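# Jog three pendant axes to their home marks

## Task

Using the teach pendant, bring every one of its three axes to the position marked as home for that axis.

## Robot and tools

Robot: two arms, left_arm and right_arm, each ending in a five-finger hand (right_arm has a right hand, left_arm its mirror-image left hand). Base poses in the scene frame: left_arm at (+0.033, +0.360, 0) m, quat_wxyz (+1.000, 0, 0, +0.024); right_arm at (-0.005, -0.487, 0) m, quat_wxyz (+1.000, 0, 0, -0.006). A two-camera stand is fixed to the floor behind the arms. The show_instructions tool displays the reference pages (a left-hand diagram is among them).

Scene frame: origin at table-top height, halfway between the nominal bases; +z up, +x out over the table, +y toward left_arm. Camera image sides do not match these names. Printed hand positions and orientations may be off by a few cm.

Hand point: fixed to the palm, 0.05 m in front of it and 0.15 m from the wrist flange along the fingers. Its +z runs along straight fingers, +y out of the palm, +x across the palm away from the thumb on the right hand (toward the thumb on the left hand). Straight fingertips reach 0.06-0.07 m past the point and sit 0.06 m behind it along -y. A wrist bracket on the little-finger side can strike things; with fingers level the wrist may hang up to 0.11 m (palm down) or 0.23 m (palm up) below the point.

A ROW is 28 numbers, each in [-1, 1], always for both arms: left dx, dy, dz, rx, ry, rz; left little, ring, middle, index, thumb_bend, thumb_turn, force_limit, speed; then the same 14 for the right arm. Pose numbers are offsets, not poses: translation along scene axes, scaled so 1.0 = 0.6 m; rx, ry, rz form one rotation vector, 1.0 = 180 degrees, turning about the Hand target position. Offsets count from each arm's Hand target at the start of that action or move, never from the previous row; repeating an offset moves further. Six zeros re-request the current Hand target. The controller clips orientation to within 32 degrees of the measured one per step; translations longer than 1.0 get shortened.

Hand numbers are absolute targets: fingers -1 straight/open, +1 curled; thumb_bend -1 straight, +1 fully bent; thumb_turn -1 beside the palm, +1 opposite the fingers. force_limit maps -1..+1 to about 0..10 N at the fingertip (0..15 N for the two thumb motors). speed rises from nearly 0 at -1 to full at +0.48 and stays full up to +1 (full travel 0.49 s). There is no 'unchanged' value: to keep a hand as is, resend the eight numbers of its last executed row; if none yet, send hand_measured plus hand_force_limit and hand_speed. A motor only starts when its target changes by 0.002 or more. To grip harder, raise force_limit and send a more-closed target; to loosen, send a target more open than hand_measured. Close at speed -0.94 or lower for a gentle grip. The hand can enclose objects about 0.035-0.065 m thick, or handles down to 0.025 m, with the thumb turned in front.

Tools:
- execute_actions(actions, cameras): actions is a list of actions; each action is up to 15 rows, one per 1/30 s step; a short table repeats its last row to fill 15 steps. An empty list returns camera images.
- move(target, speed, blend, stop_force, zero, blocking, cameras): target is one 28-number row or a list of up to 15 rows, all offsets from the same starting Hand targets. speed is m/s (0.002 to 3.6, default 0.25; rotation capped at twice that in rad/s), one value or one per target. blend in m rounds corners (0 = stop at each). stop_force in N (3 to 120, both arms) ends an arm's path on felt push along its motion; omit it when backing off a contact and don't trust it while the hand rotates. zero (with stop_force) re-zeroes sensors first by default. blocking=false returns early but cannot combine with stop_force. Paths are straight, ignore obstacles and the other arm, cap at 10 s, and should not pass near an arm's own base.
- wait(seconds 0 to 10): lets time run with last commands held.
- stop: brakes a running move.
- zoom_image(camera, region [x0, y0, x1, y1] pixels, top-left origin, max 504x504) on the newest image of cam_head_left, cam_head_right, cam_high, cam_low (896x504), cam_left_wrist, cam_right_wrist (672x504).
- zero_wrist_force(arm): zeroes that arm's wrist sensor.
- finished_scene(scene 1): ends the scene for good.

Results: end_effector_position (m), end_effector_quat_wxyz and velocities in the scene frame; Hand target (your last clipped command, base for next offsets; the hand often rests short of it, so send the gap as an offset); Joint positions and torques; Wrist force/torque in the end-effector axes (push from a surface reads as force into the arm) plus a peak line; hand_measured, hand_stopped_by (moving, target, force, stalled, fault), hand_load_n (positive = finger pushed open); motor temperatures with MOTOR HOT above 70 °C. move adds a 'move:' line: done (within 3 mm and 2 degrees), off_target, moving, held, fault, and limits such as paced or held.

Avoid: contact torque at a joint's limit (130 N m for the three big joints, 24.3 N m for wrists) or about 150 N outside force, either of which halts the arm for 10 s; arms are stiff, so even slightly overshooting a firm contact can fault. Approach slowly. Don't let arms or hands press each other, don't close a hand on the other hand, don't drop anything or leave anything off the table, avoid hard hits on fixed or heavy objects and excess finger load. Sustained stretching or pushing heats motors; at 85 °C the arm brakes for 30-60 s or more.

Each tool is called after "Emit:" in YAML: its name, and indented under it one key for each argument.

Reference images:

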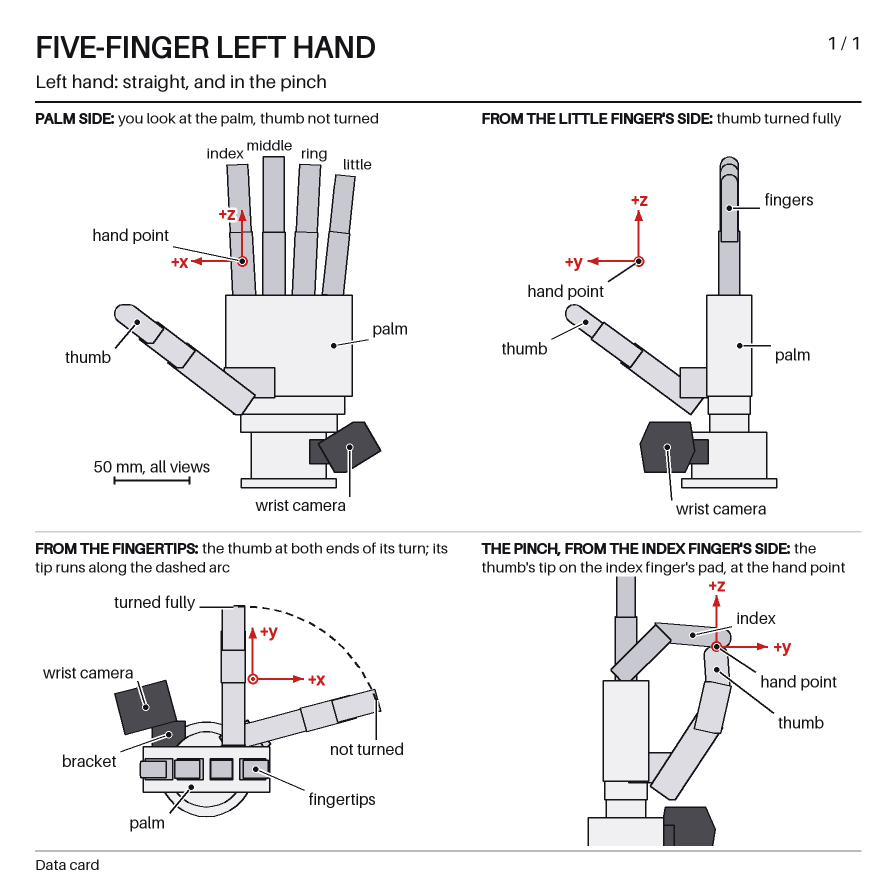

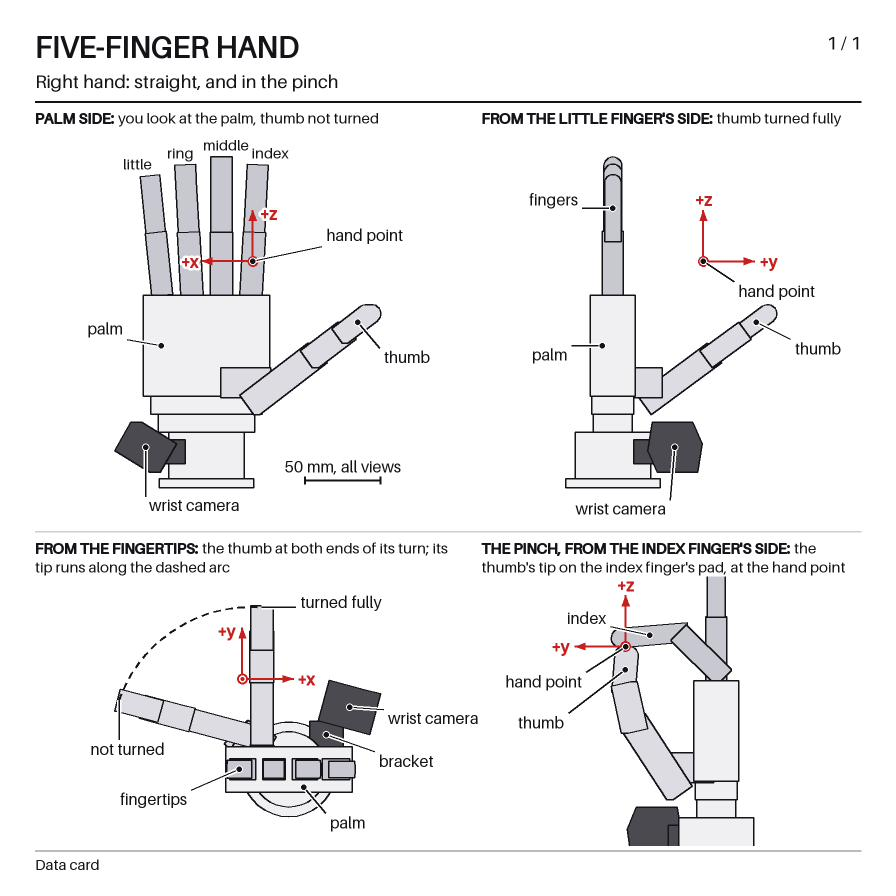

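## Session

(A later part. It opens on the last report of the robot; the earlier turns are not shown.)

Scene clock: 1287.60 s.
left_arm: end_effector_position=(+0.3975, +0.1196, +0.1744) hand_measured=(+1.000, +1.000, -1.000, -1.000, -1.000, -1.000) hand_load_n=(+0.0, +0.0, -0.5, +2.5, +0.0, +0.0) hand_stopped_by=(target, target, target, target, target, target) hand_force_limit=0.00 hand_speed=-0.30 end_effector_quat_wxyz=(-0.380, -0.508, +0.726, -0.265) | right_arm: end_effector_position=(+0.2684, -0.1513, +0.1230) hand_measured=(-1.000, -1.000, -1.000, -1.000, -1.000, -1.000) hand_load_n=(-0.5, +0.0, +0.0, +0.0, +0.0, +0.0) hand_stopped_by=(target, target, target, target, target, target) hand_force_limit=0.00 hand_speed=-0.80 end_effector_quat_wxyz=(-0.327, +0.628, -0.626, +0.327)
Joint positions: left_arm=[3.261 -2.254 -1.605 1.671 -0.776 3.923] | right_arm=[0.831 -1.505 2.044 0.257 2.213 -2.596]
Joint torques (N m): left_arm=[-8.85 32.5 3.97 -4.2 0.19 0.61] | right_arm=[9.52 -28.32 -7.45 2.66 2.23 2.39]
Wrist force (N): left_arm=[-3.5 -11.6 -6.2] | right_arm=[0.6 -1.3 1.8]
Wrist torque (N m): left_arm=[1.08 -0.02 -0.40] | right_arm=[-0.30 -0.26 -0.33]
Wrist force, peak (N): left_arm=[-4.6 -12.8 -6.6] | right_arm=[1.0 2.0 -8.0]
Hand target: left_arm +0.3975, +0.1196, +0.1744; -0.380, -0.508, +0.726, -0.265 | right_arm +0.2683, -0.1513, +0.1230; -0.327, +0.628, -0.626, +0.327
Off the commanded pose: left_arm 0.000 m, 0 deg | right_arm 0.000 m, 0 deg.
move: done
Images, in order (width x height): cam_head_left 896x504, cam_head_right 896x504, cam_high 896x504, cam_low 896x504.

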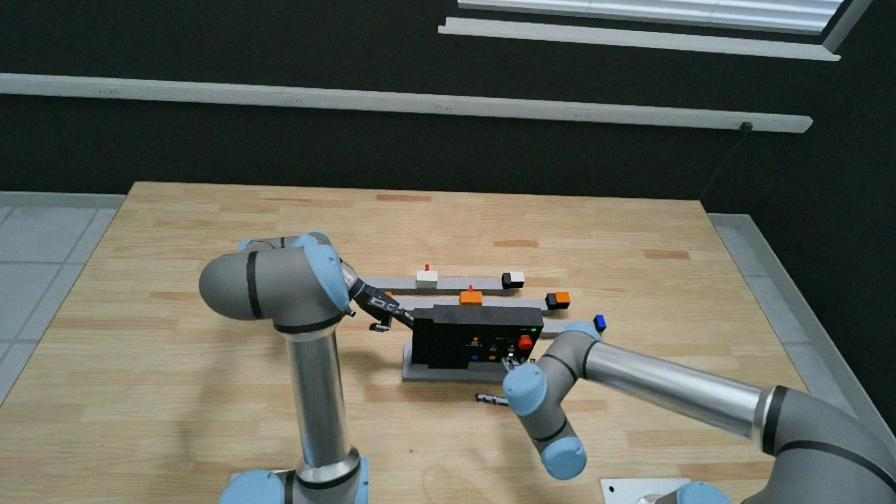

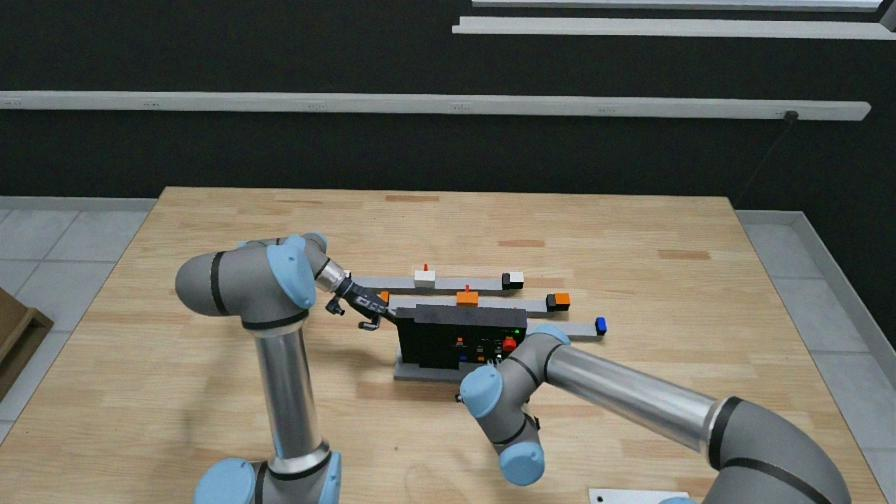

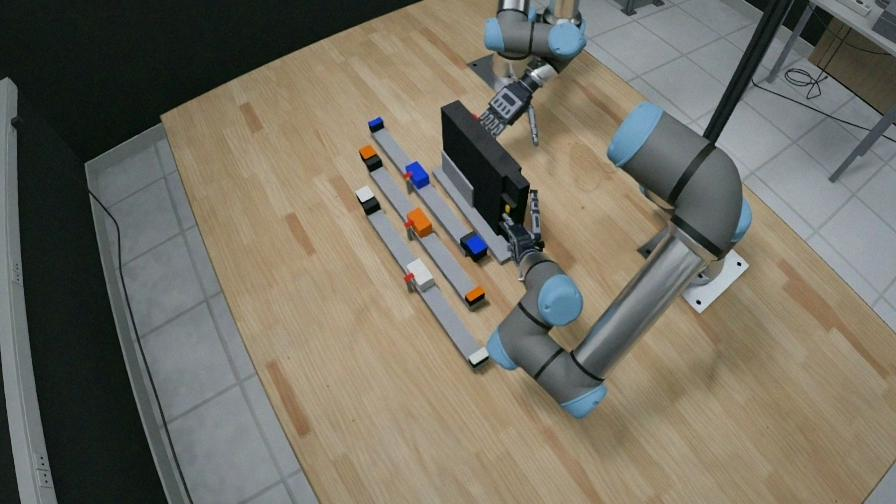

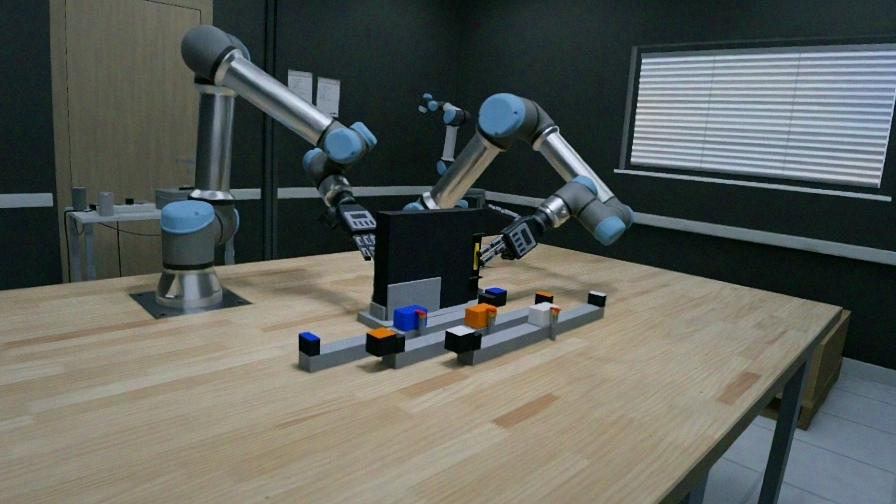

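Emit:
move:
  target: [0,0,0,0,0,0,1,1,-1,-1,-1,-1,0,-0.3,0.005,0.1438,-0.0683,0,0,0,-1,-1,-1,-1,-1,-1,0,-0.8]
  cameras: ["cam_right_wrist"]
  speed: 0.15

Emit:
move:
  target: [0,0,0,0,0,0,1,1,-1,-1,-1,-1,0,-0.3,0.05,0,0,0,0,0,-1,-1,-1,-1,-1,-1,0,-0.8]
  cameras: ["cam_right_wrist"]
  speed: 0.012
  stop_force: 4

Emit:
move:
  target: [0,0,0,0,0,0,1,1,-1,-1,-1,-1,0,-0.3,-0.03,0,0,0,0,0,-1,-1,-1,-1,-1,-1,0,-0.8]
  cameras: []
  speed: 0.1

Emit:
move:
  target: [0,0,0,0,0,0,1,1,-1,-1,-1,-1,0,-0.3,0.004,-0.1438,0.0683,0,0,0,-1,-1,-1,-1,-1,-1,0,-0.8]
  cameras: ["cam_right_wrist","cam_head_left"]
  speed: 0.15

Emit:
zoom_image:
  camera: "cam_head_left"
  region: [455, 310, 545, 378]

Scene clock: 1329.23 s.
left_arm: end_effector_position=(+0.3975, +0.1196, +0.1744) hand_measured=(+1.000, +1.000, -1.000, -1.000, -1.000, -1.000) hand_load_n=(+0.0, +0.0, +0.0, +2.5, +0.0, +0.0) hand_stopped_by=(target, target, target, target, target, target) hand_force_limit=0.00 hand_speed=-0.30 end_effector_quat_wxyz=(-0.380, -0.508, +0.726, -0.265) | right_arm: end_effector_position=(+0.2713, -0.0651, +0.0821) hand_measured=(-1.000, -1.000, -1.000, -1.000, -1.000, -1.000) hand_load_n=(+0.0, +0.0, -0.5, +0.0, +0.0, +0.0) hand_stopped_by=(target, target, target, target, target, target) hand_force_limit=0.00 hand_speed=-0.80 end_effector_quat_wxyz=(-0.327, +0.628, -0.626, +0.327)
Joint positions: left_arm=[3.261 -2.254 -1.605 1.671 -0.776 3.923] | right_arm=[0.984 -1.235 1.85 0.276 2.314 -2.447]
Joint torques (N m): left_arm=[-7.7 31.66 2.75 -4.41 0.3 0.65] | right_arm=[8.02 -16.56 -22.3 3.16 2.76 2.51]
Wrist force (N): left_arm=[-3.1 -11.8 -6.9] | right_arm=[0.5 -1.0 1.8]
Wrist torque (N m): left_arm=[1.08 -0.01 -0.41] | right_arm=[-0.24 -0.24 -0.32]
Wrist force, peak (N): left_arm=[-3.1 -12.0 -7.2] | right_arm=[1.3 -1.6 1.7]
Hand target: left_arm +0.3975, +0.1196, +0.1744; -0.380, -0.508, +0.726, -0.265 | right_arm +0.2713, -0.0650, +0.0820; -0.327, +0.628, -0.626, +0.327
Off the commanded pose: left_arm 0.000 m, 0 deg | right_arm 0.000 m, 0 deg.
move: done
Images, in order (width x height): cam_right_wrist 672x504.

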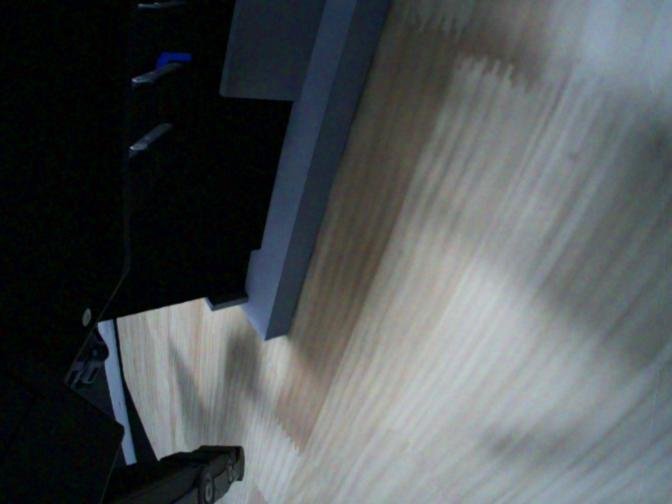

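Scene clock: 1331.80 s.
left_arm: end_effector_position=(+0.3975, +0.1196, +0.1744) hand_measured=(+1.000, +1.000, -1.000, -1.000, -1.000, -1.000) hand_load_n=(+0.0, +0.0, +0.0, +2.5, +0.0, +0.0) hand_stopped_by=(target, target, target, target, target, target) hand_force_limit=0.00 hand_speed=-0.30 end_effector_quat_wxyz=(-0.380, -0.508, +0.726, -0.265) | right_arm: end_effector_position=(+0.2881, -0.0650, +0.0820) hand_measured=(-1.000, -1.000, -1.000, -1.000, -1.000, -1.000) hand_load_n=(+0.0, +0.0, -1.5, -0.5, +0.0, +0.0) hand_stopped_by=(target, target, target, target, target, target) hand_force_limit=0.00 hand_speed=-0.80 end_effector_quat_wxyz=(-0.327, +0.628, -0.626, +0.327)
Joint positions: left_arm=[3.261 -2.254 -1.605 1.671 -0.776 3.923] | right_arm=[0.949 -1.23 1.838 0.259 2.292 -2.484]
Joint torques (N m): left_arm=[-9.34 32.37 4.73 -4.08 0.66 0.89] | right_arm=[6.76 -38.36 -7.8 2.39 2.82 2.55]
Wrist force (N): left_arm=[-2.9 -12.0 -7.1] | right_arm=[0.9 -0.2 -1.9]
Wrist torque (N m): left_arm=[1.07 -0.01 -0.40] | right_arm=[-0.04 -0.12 -0.25]
Wrist force, peak (N): left_arm=[-3.0 -12.2 -7.2] | right_arm=[0.8 1.6 -3.7]
Hand target: left_arm +0.3975, +0.1196, +0.1744; -0.380, -0.508, +0.726, -0.265 | right_arm +0.2881, -0.0650, +0.0821; -0.327, +0.628, -0.626, +0.327 (not the last commanded pose)
Off the commanded pose: left_arm 0.000 m, 0 deg | right_arm 0.013 m, 0 deg.
move: contact (right_arm)
Images, in order (width x height): cam_right_wrist 672x504.

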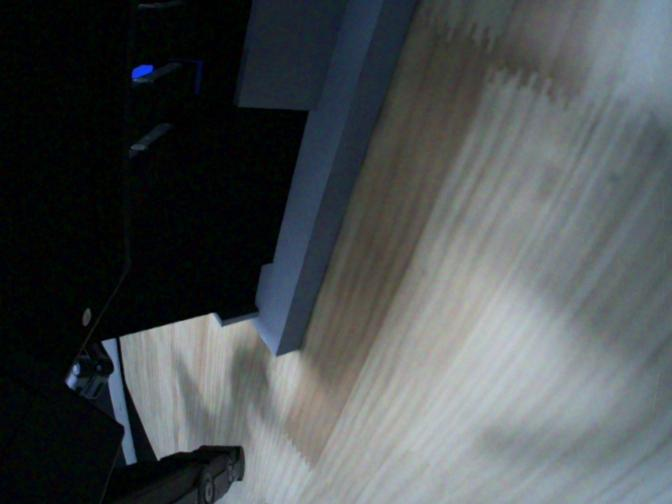

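Scene clock: 1332.67 s.
left_arm: end_effector_position=(+0.3975, +0.1196, +0.1744) hand_measured=(+1.000, +1.000, -1.000, -1.000, -1.000, -1.000) hand_load_n=(+0.0, +0.0, +0.0, +2.0, +0.0, -0.5) hand_stopped_by=(target, target, target, target, target, target) hand_force_limit=0.00 hand_speed=-0.30 end_effector_quat_wxyz=(-0.380, -0.508, +0.726, -0.265) | right_arm: end_effector_position=(+0.2702, -0.0650, +0.0821) hand_measured=(-1.000, -1.000, -1.000, -1.000, -1.000, -1.000) hand_load_n=(+0.0, +0.0, +0.0, -0.5, +0.0, +0.0) hand_stopped_by=(target, target, target, target, target, target) hand_force_limit=0.00 hand_speed=-0.80 end_effector_quat_wxyz=(-0.327, +0.628, -0.626, +0.327)
Joint positions: left_arm=[3.261 -2.254 -1.605 1.671 -0.776 3.923] | right_arm=[0.986 -1.235 1.85 0.277 2.316 -2.445]
Joint torques (N m): left_arm=[-10.02 31.8 3.99 -4.17 0.18 0.74] | right_arm=[7 -37.8 -6.11 2.95 2.7 2.56]
Wrist force (N): left_arm=[-2.9 -12.0 -7.0] | right_arm=[0.4 -1.1 1.9]
Wrist torque (N m): left_arm=[1.07 -0.03 -0.40] | right_arm=[-0.26 -0.23 -0.32]
Wrist force, peak (N): left_arm=[-3.0 -12.1 -7.1] | right_arm=[0.5 -1.1 1.9]
Hand target: left_arm +0.3975, +0.1196, +0.1744; -0.380, -0.508, +0.726, -0.265 | right_arm +0.2701, -0.0650, +0.0821; -0.327, +0.628, -0.626, +0.327
Off the commanded pose: left_arm 0.000 m, 0 deg | right_arm 0.000 m, 0 deg.
move: done
No camera images: "cameras" was empty.

Scene clock: 1333.93 s.
left_arm: end_effector_position=(+0.3975, +0.1196, +0.1744) hand_measured=(+1.000, +1.000, -1.000, -1.000, -1.000, -1.000) hand_load_n=(+0.0, +0.0, -0.5, +2.5, +0.0, -0.5) hand_stopped_by=(target, target, target, target, target, target) hand_force_limit=0.00 hand_speed=-0.30 end_effector_quat_wxyz=(-0.380, -0.508, +0.726, -0.265) | right_arm: end_effector_position=(+0.2725, -0.1512, +0.1230) hand_measured=(-1.000, -1.000, -1.000, -1.000, -1.000, -1.000) hand_load_n=(+0.0, +0.0, +0.0, +0.0, +0.0, +0.0) hand_stopped_by=(target, target, target, target, target, target) hand_force_limit=0.00 hand_speed=-0.80 end_effector_quat_wxyz=(-0.327, +0.628, -0.626, +0.327)
Joint positions: left_arm=[3.261 -2.254 -1.605 1.671 -0.776 3.923] | right_arm=[0.821 -1.503 2.04 0.253 2.206 -2.604]
Joint torques (N m): left_arm=[-9.28 31.46 4.08 -4.28 0.29 0.54] | right_arm=[-7.52 -27.89 -6.81 -1.18 -1.04 -2.45]
Wrist force (N): left_arm=[-3.4 -11.9 -6.5] | right_arm=[0.6 -1.2 1.6]
Wrist torque (N m): left_arm=[1.06 -0.02 -0.40] | right_arm=[-0.27 -0.26 -0.22]
Wrist force, peak (N): left_arm=[-3.0 -12.2 -7.0] | right_arm=[1.4 -1.6 1.6]
Hand target: left_arm +0.3975, +0.1196, +0.1744; -0.380, -0.508, +0.726, -0.265 | right_arm +0.2725, -0.1513, +0.1230; -0.327, +0.628, -0.626, +0.327
Off the commanded pose: left_arm 0.000 m, 0 deg | right_arm 0.000 m, 0 deg.
move: done
Images, in order (width x height): cam_head_left 896x504, cam_right_wrist 672x504.

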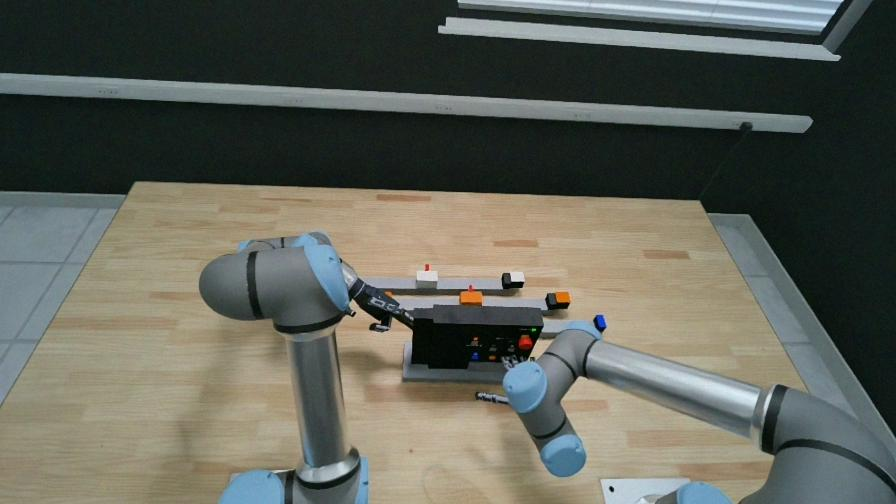

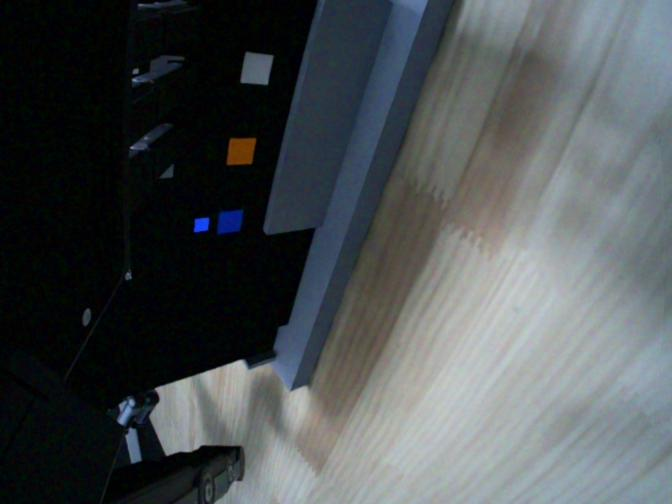

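Scaled by 5.600 from the camera's 896x504 image, which has a finer 1280x720 frame.

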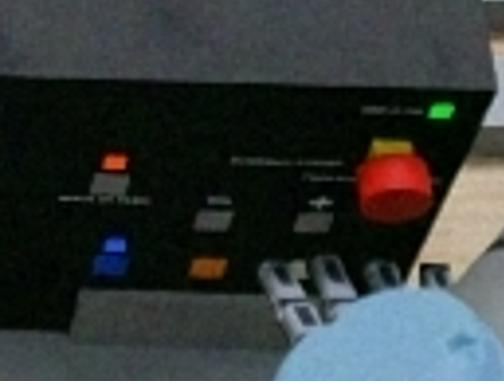

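Blue is selected. Now a brief "+" tap.

Emit:
move:
  target: [0,0,0,0,0,0,1,1,-1,-1,-1,-1,0,-0.3,0.05,0,0,0,0,0,-1,-1,-1,-1,-1,-1,0,-0.8]
  cameras: []
  speed: 0.012
  stop_force: 4

Emit:
move:
  target: [0,0,0,0,0,0,1,1,-1,-1,-1,-1,0,-0.3,-0.03,0,0,0,0,0,-1,-1,-1,-1,-1,-1,0,-0.8]
  cameras: ["cam_high","cam_low","cam_head_left","cam_head_right"]
  speed: 0.1

Emit:
zoom_image:
  camera: "cam_high"
  region: [398, 160, 428, 200]

Emit:
zoom_image:
  camera: "cam_low"
  region: [405, 300, 435, 340]

Emit:
zoom_image:
  camera: "cam_high"
  region: [398, 208, 428, 248]

Emit:
zoom_image:
  camera: "cam_head_right"
  region: [400, 250, 490, 310]

Emit:
zoom_image:
  camera: "cam_head_left"
  region: [400, 250, 490, 310]

Scene clock: 1346.00 s.
left_arm: end_effector_position=(+0.3975, +0.1196, +0.1744) hand_measured=(+1.000, +1.000, -1.000, -1.000, -1.000, -1.000) hand_load_n=(+0.0, +0.0, +0.5, +2.5, +0.0, -0.5) hand_stopped_by=(target, target, target, target, target, target) hand_force_limit=0.00 hand_speed=-0.30 end_effector_quat_wxyz=(-0.380, -0.508, +0.726, -0.265) | right_arm: end_effector_position=(+0.2860, -0.1513, +0.1230) hand_measured=(-1.000, -1.000, -1.000, -1.000, -1.000, -1.000) hand_load_n=(+0.0, +0.0, -1.5, +0.0, +0.0, -0.5) hand_stopped_by=(target, target, target, target, target, target) hand_force_limit=0.00 hand_speed=-0.80 end_effector_quat_wxyz=(-0.327, +0.628, -0.626, +0.327)
Joint positions: left_arm=[3.261 -2.254 -1.605 1.671 -0.776 3.923] | right_arm=[0.789 -1.496 2.029 0.241 2.183 -2.633]
Joint torques (N m): left_arm=[-8.98 32.16 3.77 -4.28 0.33 0.43] | right_arm=[7.13 -28.47 -8.15 2.06 2.57 2.46]
Wrist force (N): left_arm=[-4.6 -12.7 -6.7] | right_arm=[0.9 0.0 -1.9]
Wrist torque (N m): left_arm=[1.10 -0.09 -0.49] | right_arm=[-0.09 -0.13 -0.25]
Wrist force, peak (N): left_arm=[-4.5 -13.0 -6.9] | right_arm=[0.8 0.5 -3.4]
Hand target: left_arm +0.3975, +0.1196, +0.1744; -0.380, -0.508, +0.726, -0.265 | right_arm +0.2860, -0.1513, +0.1230; -0.327, +0.628, -0.626, +0.327 (not the last commanded pose)
Off the commanded pose: left_arm 0.000 m, 0 deg | right_arm 0.016 m, 0 deg.
move: contact (right_arm)
No camera images: "cameras" was empty.

Scene clock: 1346.90 s.
left_arm: end_effector_position=(+0.3975, +0.1196, +0.1744) hand_measured=(+1.000, +1.000, -1.000, -1.000, -1.000, -1.000) hand_load_n=(+0.0, +0.0, +0.0, +2.5, +0.0, +0.0) hand_stopped_by=(target, target, target, target, target, target) hand_force_limit=0.00 hand_speed=-0.30 end_effector_quat_wxyz=(-0.380, -0.508, +0.726, -0.265) | right_arm: end_effector_position=(+0.2681, -0.1513, +0.1230) hand_measured=(-1.000, -1.000, -1.000, -1.000, -1.000, -1.000) hand_load_n=(+0.0, -0.5, +0.0, +0.0, +0.0, -0.5) hand_stopped_by=(target, target, target, target, target, target) hand_force_limit=0.00 hand_speed=-0.80 end_effector_quat_wxyz=(-0.327, +0.628, -0.626, +0.327)
Joint positions: left_arm=[3.261 -2.254 -1.605 1.671 -0.776 3.923] | right_arm=[0.832 -1.505 2.044 0.258 2.213 -2.595]
Joint torques (N m): left_arm=[-7.58 32.55 3.96 -4.08 0.11 0.41] | right_arm=[8.7 -28.78 -7.13 2.53 2.38 2.43]
Wrist force (N): left_arm=[-3.7 -12.0 -6.3] | right_arm=[0.7 -1.3 1.8]
Wrist torque (N m): left_arm=[1.04 -0.01 -0.41] | right_arm=[-0.29 -0.28 -0.32]
Wrist force, peak (N): left_arm=[-4.6 -12.9 -6.5] | right_arm=[0.7 -1.3 1.8]
Hand target: left_arm +0.3975, +0.1196, +0.1744; -0.380, -0.508, +0.726, -0.265 | right_arm +0.2680, -0.1513, +0.1230; -0.327, +0.628, -0.626, +0.327
Off the commanded pose: left_arm 0.000 m, 0 deg | right_arm 0.000 m, 0 deg.
move: done
Images, in order (width x height): cam_head_left 896x504, cam_head_right 896x504, cam_high 896x504, cam_low 896x504.

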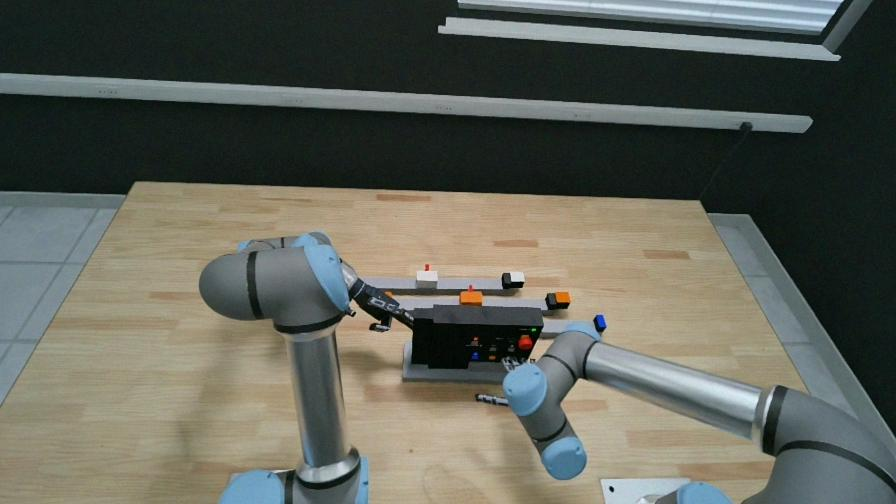

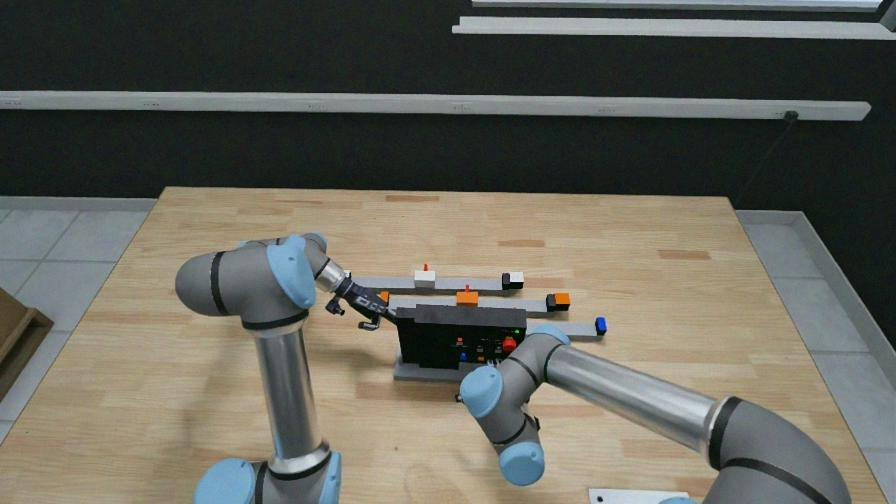

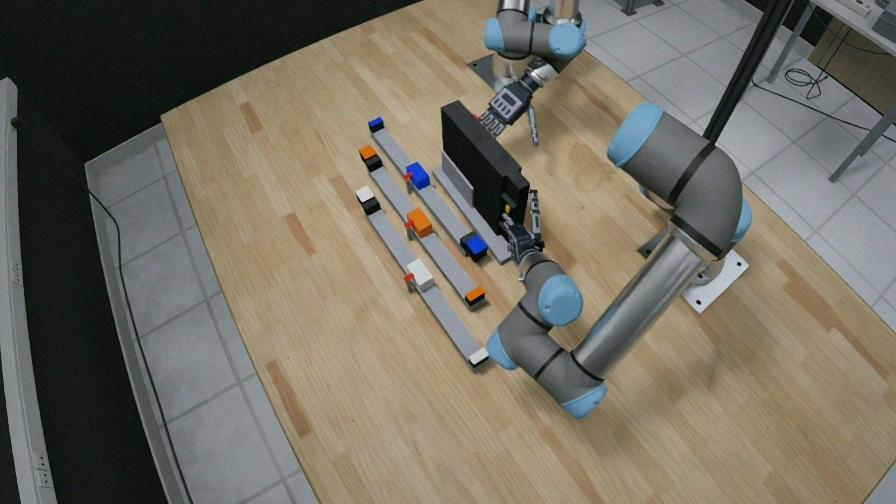

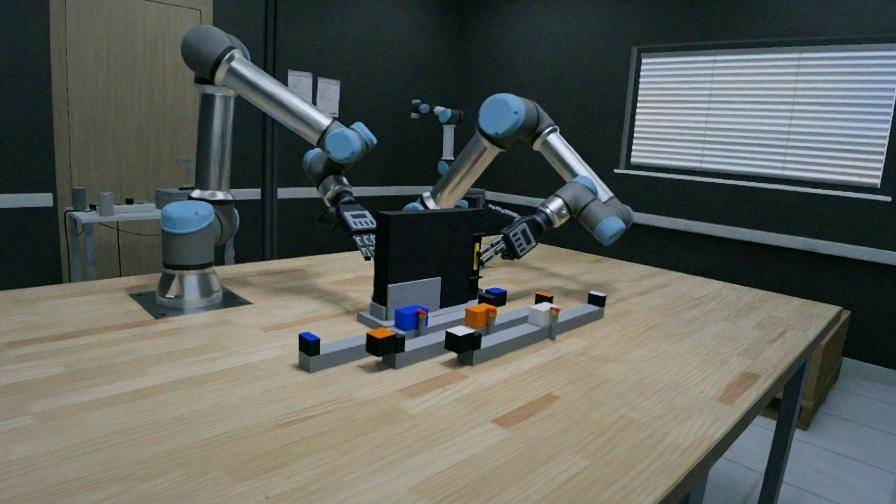

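Scaled by 12.600 from the camera's 896x504 image, which has a finer 1280x720 frame.

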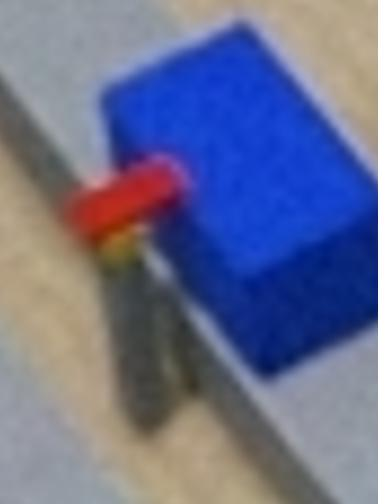

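Scaled by 12.600 from the camera's 896x504 image, which has a finer 1280x720 frame.

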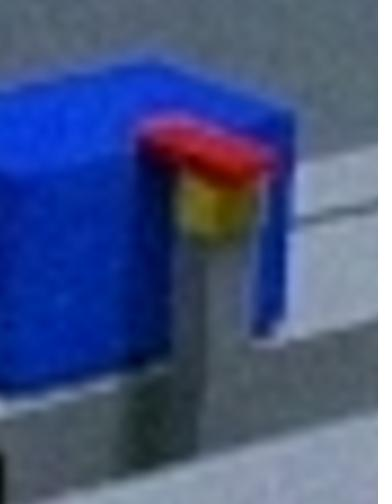

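Scaled by 12.600 from the camera's 896x504 image, which has a finer 1280x720 frame.

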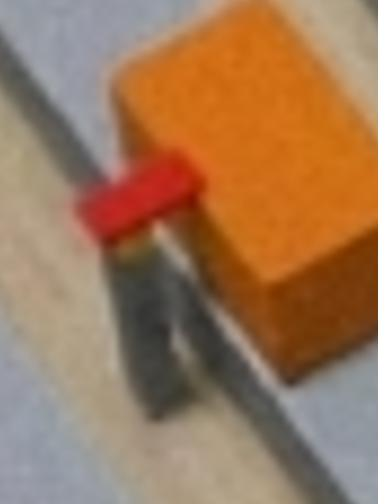

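Scaled by 5.600 from the camera's 896x504 image, which has a finer 1280x720 frame.

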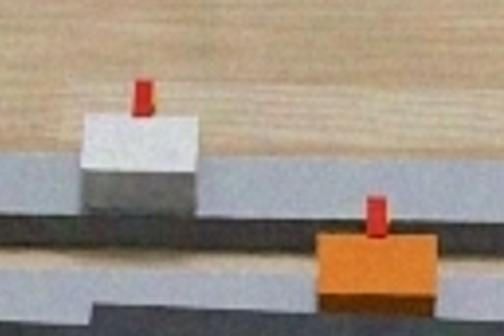

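Scaled by 5.600 from the camera's 896x504 image, which has a finer 1280x720 frame.

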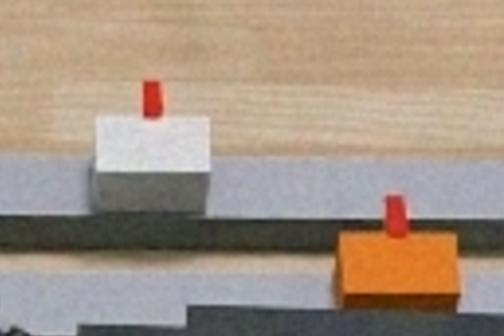

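Emit:
move:
  target:
    - [0,0,0,0,0,0,1,1,-1,-1,-1,-1,0,-0.3,-0.1,0,0.02,0,0,0,-1,-1,-1,-1,-1,-1,0,-0.8]
    - [0.07,0,0,0,0,0,1,1,-1,-1,-1,-1,0,-0.3,-0.13,-0.02,0.15,0,0,0,-1,-1,-1,-1,-1,-1,0,-0.8]
  cameras: ["cam_high","cam_low","cam_head_left"]
  speed: 0.1

Emit:
zoom_image:
  camera: "cam_high"
  region: [350, 110, 550, 290]

Emit:
zoom_image:
  camera: "cam_head_left"
  region: [390, 290, 560, 390]

Scene clock: 1377.60 s.
left_arm: end_effector_position=(+0.4394, +0.1196, +0.1744) hand_measured=(+1.000, +1.000, -1.000, -1.000, -1.000, -1.000) hand_load_n=(+0.0, +0.0, +0.0, +0.0, +0.0, +0.0) hand_stopped_by=(target, target, target, target, target, target) hand_force_limit=0.00 hand_speed=-0.30 end_effector_quat_wxyz=(-0.380, -0.508, +0.726, -0.265) | right_arm: end_effector_position=(+0.1901, -0.1633, +0.2130) hand_measured=(-1.000, -1.000, -1.000, -1.000, -1.000, -1.000) hand_load_n=(+0.0, +0.0, -0.5, +0.0, +0.0, +0.0) hand_stopped_by=(target, target, target, target, target, target) hand_force_limit=0.00 hand_speed=-0.80 end_effector_quat_wxyz=(-0.327, +0.628, -0.626, +0.327)
Joint positions: left_arm=[3.248 -2.333 -1.451 1.606 -0.769 3.908] | right_arm=[1.03 -1.644 1.957 0.612 2.343 -2.398]
Joint torques (N m): left_arm=[-12.8 30.87 20.34 -5.23 3.17 -2.07] | right_arm=[9.15 -23.72 -25.27 3.21 2.67 2.48]
Wrist force (N): left_arm=[-1.1 0.2 -0.7] | right_arm=[0.4 -1.3 1.9]
Wrist torque (N m): left_arm=[0.14 0.14 -0.05] | right_arm=[-0.29 -0.25 -0.32]
Wrist force, peak (N): left_arm=[-3.0 -12.2 -7.1] | right_arm=[0.6 -1.4 2.1]
Hand target: left_arm +0.4395, +0.1196, +0.1744; -0.380, -0.508, +0.726, -0.265 | right_arm +0.1900, -0.1633, +0.2130; -0.327, +0.628, -0.626, +0.327
Off the commanded pose: left_arm 0.000 m, 0 deg | right_arm 0.000 m, 0 deg.
move: done
Images, in order (width x height): cam_head_left 896x504, cam_high 896x504, cam_low 896x504.

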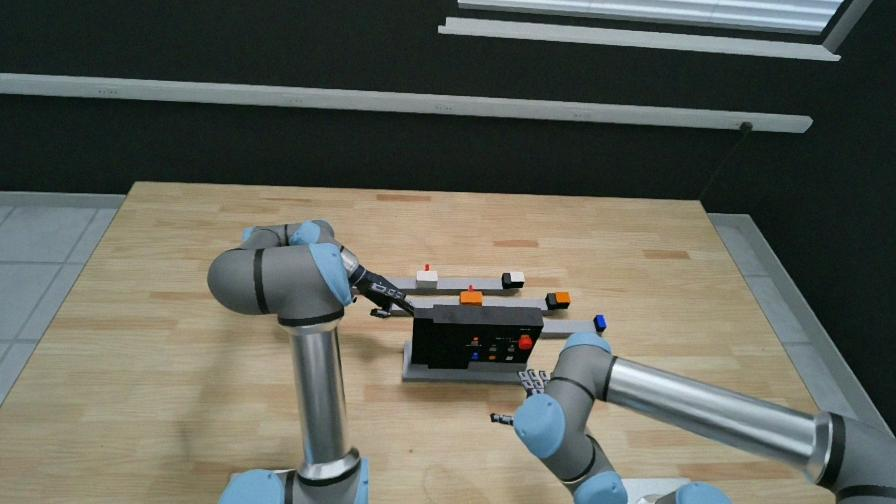

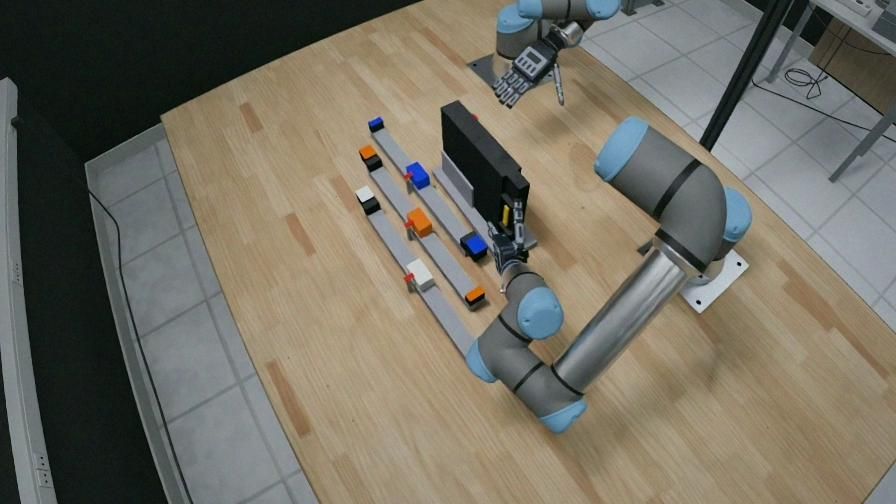

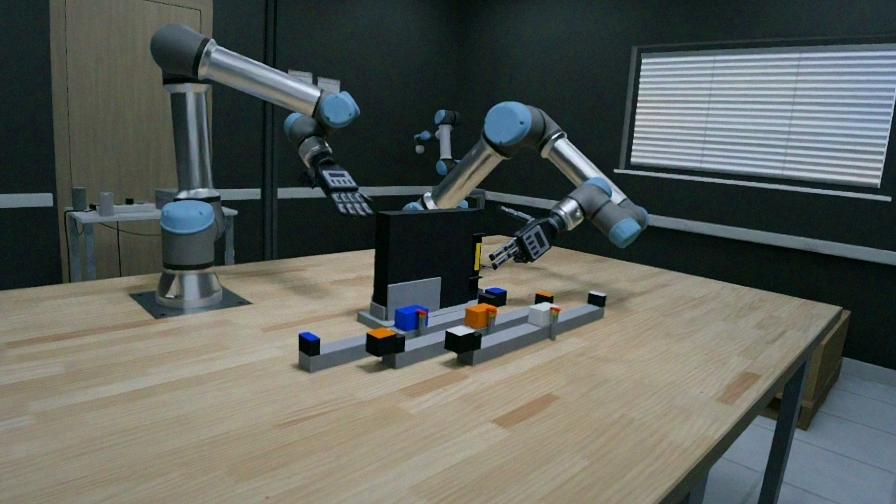

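Scaled by 2.520 from the camera's 896x504 image, which has a finer 1280x720 frame.

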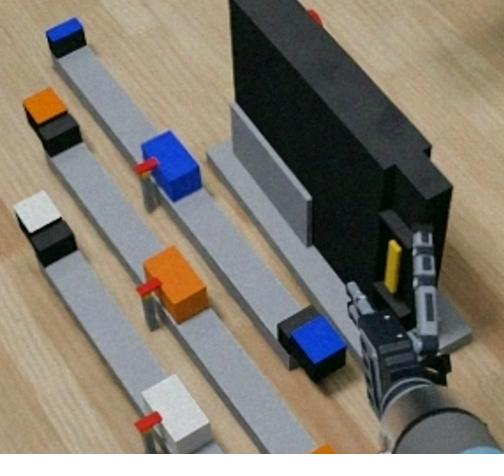

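Scaled by 2.965 from the camera's 896x504 image, which has a finer 1280x720 frame.

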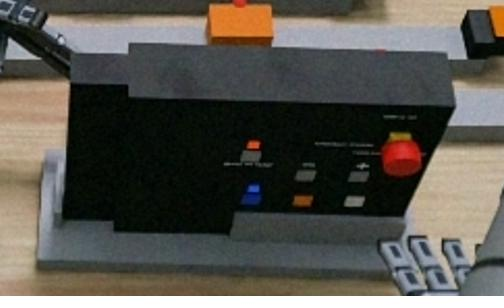

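Emit:
move:
  target: [0.05,0.25,0.2,0,0,0,-1,-1,-1,-1,-1,-1,0,-0.3,-0.03,-0.15,0.1,0,0,0,-1,-1,-1,-1,-1,-1,0,-0.8]
  cameras: ["cam_left_wrist","cam_high","cam_low"]
  speed: 0.15

Emit:
zoom_image:
  camera: "cam_high"
  region: [398, 160, 428, 200]

Emit:
zoom_image:
  camera: "cam_low"
  region: [400, 295, 570, 345]

Scene clock: 1388.13 s.
left_arm: end_effector_position=(+0.4694, +0.2695, +0.2943) hand_measured=(-1.000, -1.000, -1.000, -1.000, -1.000, -1.000) hand_load_n=(+0.0, +0.0, +0.0, +0.0, +0.0, +0.0) hand_stopped_by=(target, target, target, target, target, target) hand_force_limit=0.00 hand_speed=-0.30 end_effector_quat_wxyz=(-0.380, -0.508, +0.726, -0.265) | right_arm: end_effector_position=(+0.1720, -0.2533, +0.2730) hand_measured=(-1.000, -1.000, -1.000, -1.000, -1.000, -1.000) hand_load_n=(+0.0, +0.0, +0.0, +0.0, +0.0, +0.0) hand_stopped_by=(target, target, target, target, target, target) hand_force_limit=0.00 hand_speed=-0.80 end_effector_quat_wxyz=(-0.327, +0.628, -0.626, +0.327)
Joint positions: left_arm=[3.498 -2.261 -1.268 1.181 -0.93 4.165] | right_arm=[0.837 -1.974 2.02 0.752 2.217 -2.591]
Joint torques (N m): left_arm=[13.68 30.59 21.82 -5.37 -1.44 1.7] | right_arm=[-9.38 -11.49 -10.18 2.73 -0.7 -2.5]
Wrist force (N): left_arm=[-1.3 0.0 -0.5] | right_arm=[0.7 -1.2 1.9]
Wrist torque (N m): left_arm=[0.06 0.12 -0.19] | right_arm=[-0.28 -0.27 -0.20]
Wrist force, peak (N): left_arm=[-1.7 -0.4 -0.7] | right_arm=[0.2 -1.5 2.0]
Hand target: left_arm +0.4695, +0.2696, +0.2944; -0.380, -0.508, +0.726, -0.265 | right_arm +0.1720, -0.2533, +0.2730; -0.327, +0.628, -0.626, +0.327
Off the commanded pose: left_arm 0.000 m, 0 deg | right_arm 0.000 m, 0 deg.
move: done
Images, in order (width x height): cam_high 896x504, cam_low 896x504, cam_left_wrist 672x504.

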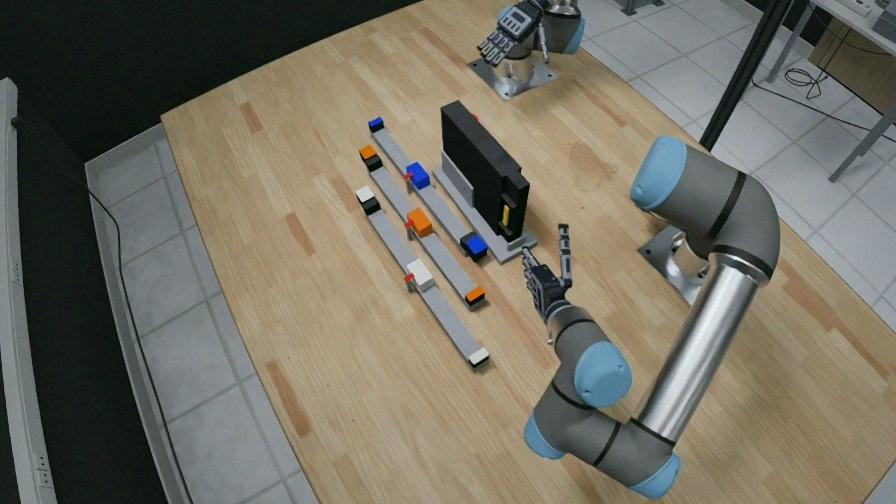

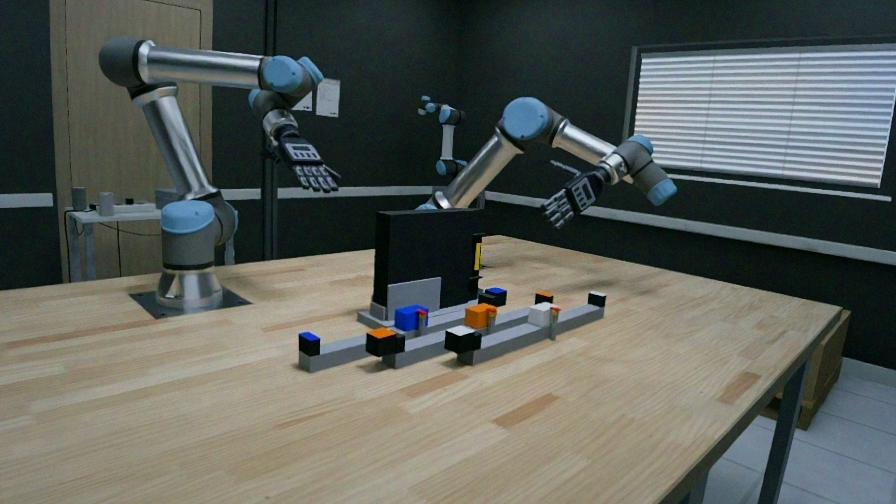

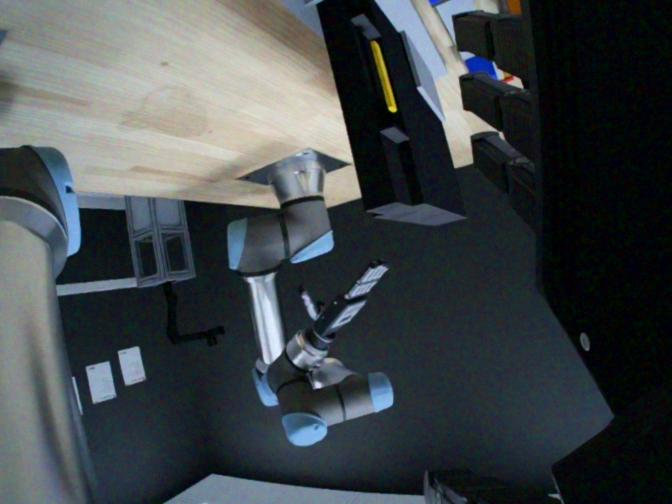

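Scaled by 12.600 from the camera's 896x504 image, which has a finer 1280x720 frame.

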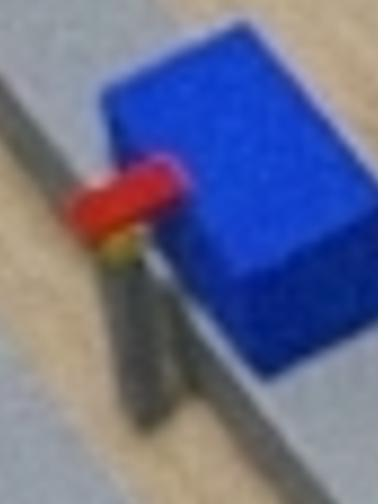

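Scaled by 2.965 from the camera's 896x504 image, which has a finer 1280x720 frame.

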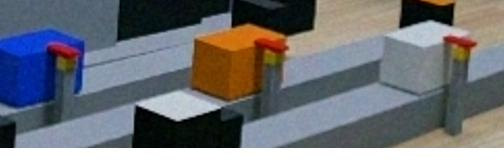

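Emit:
finished_scene:

The scene is finished: the task was done.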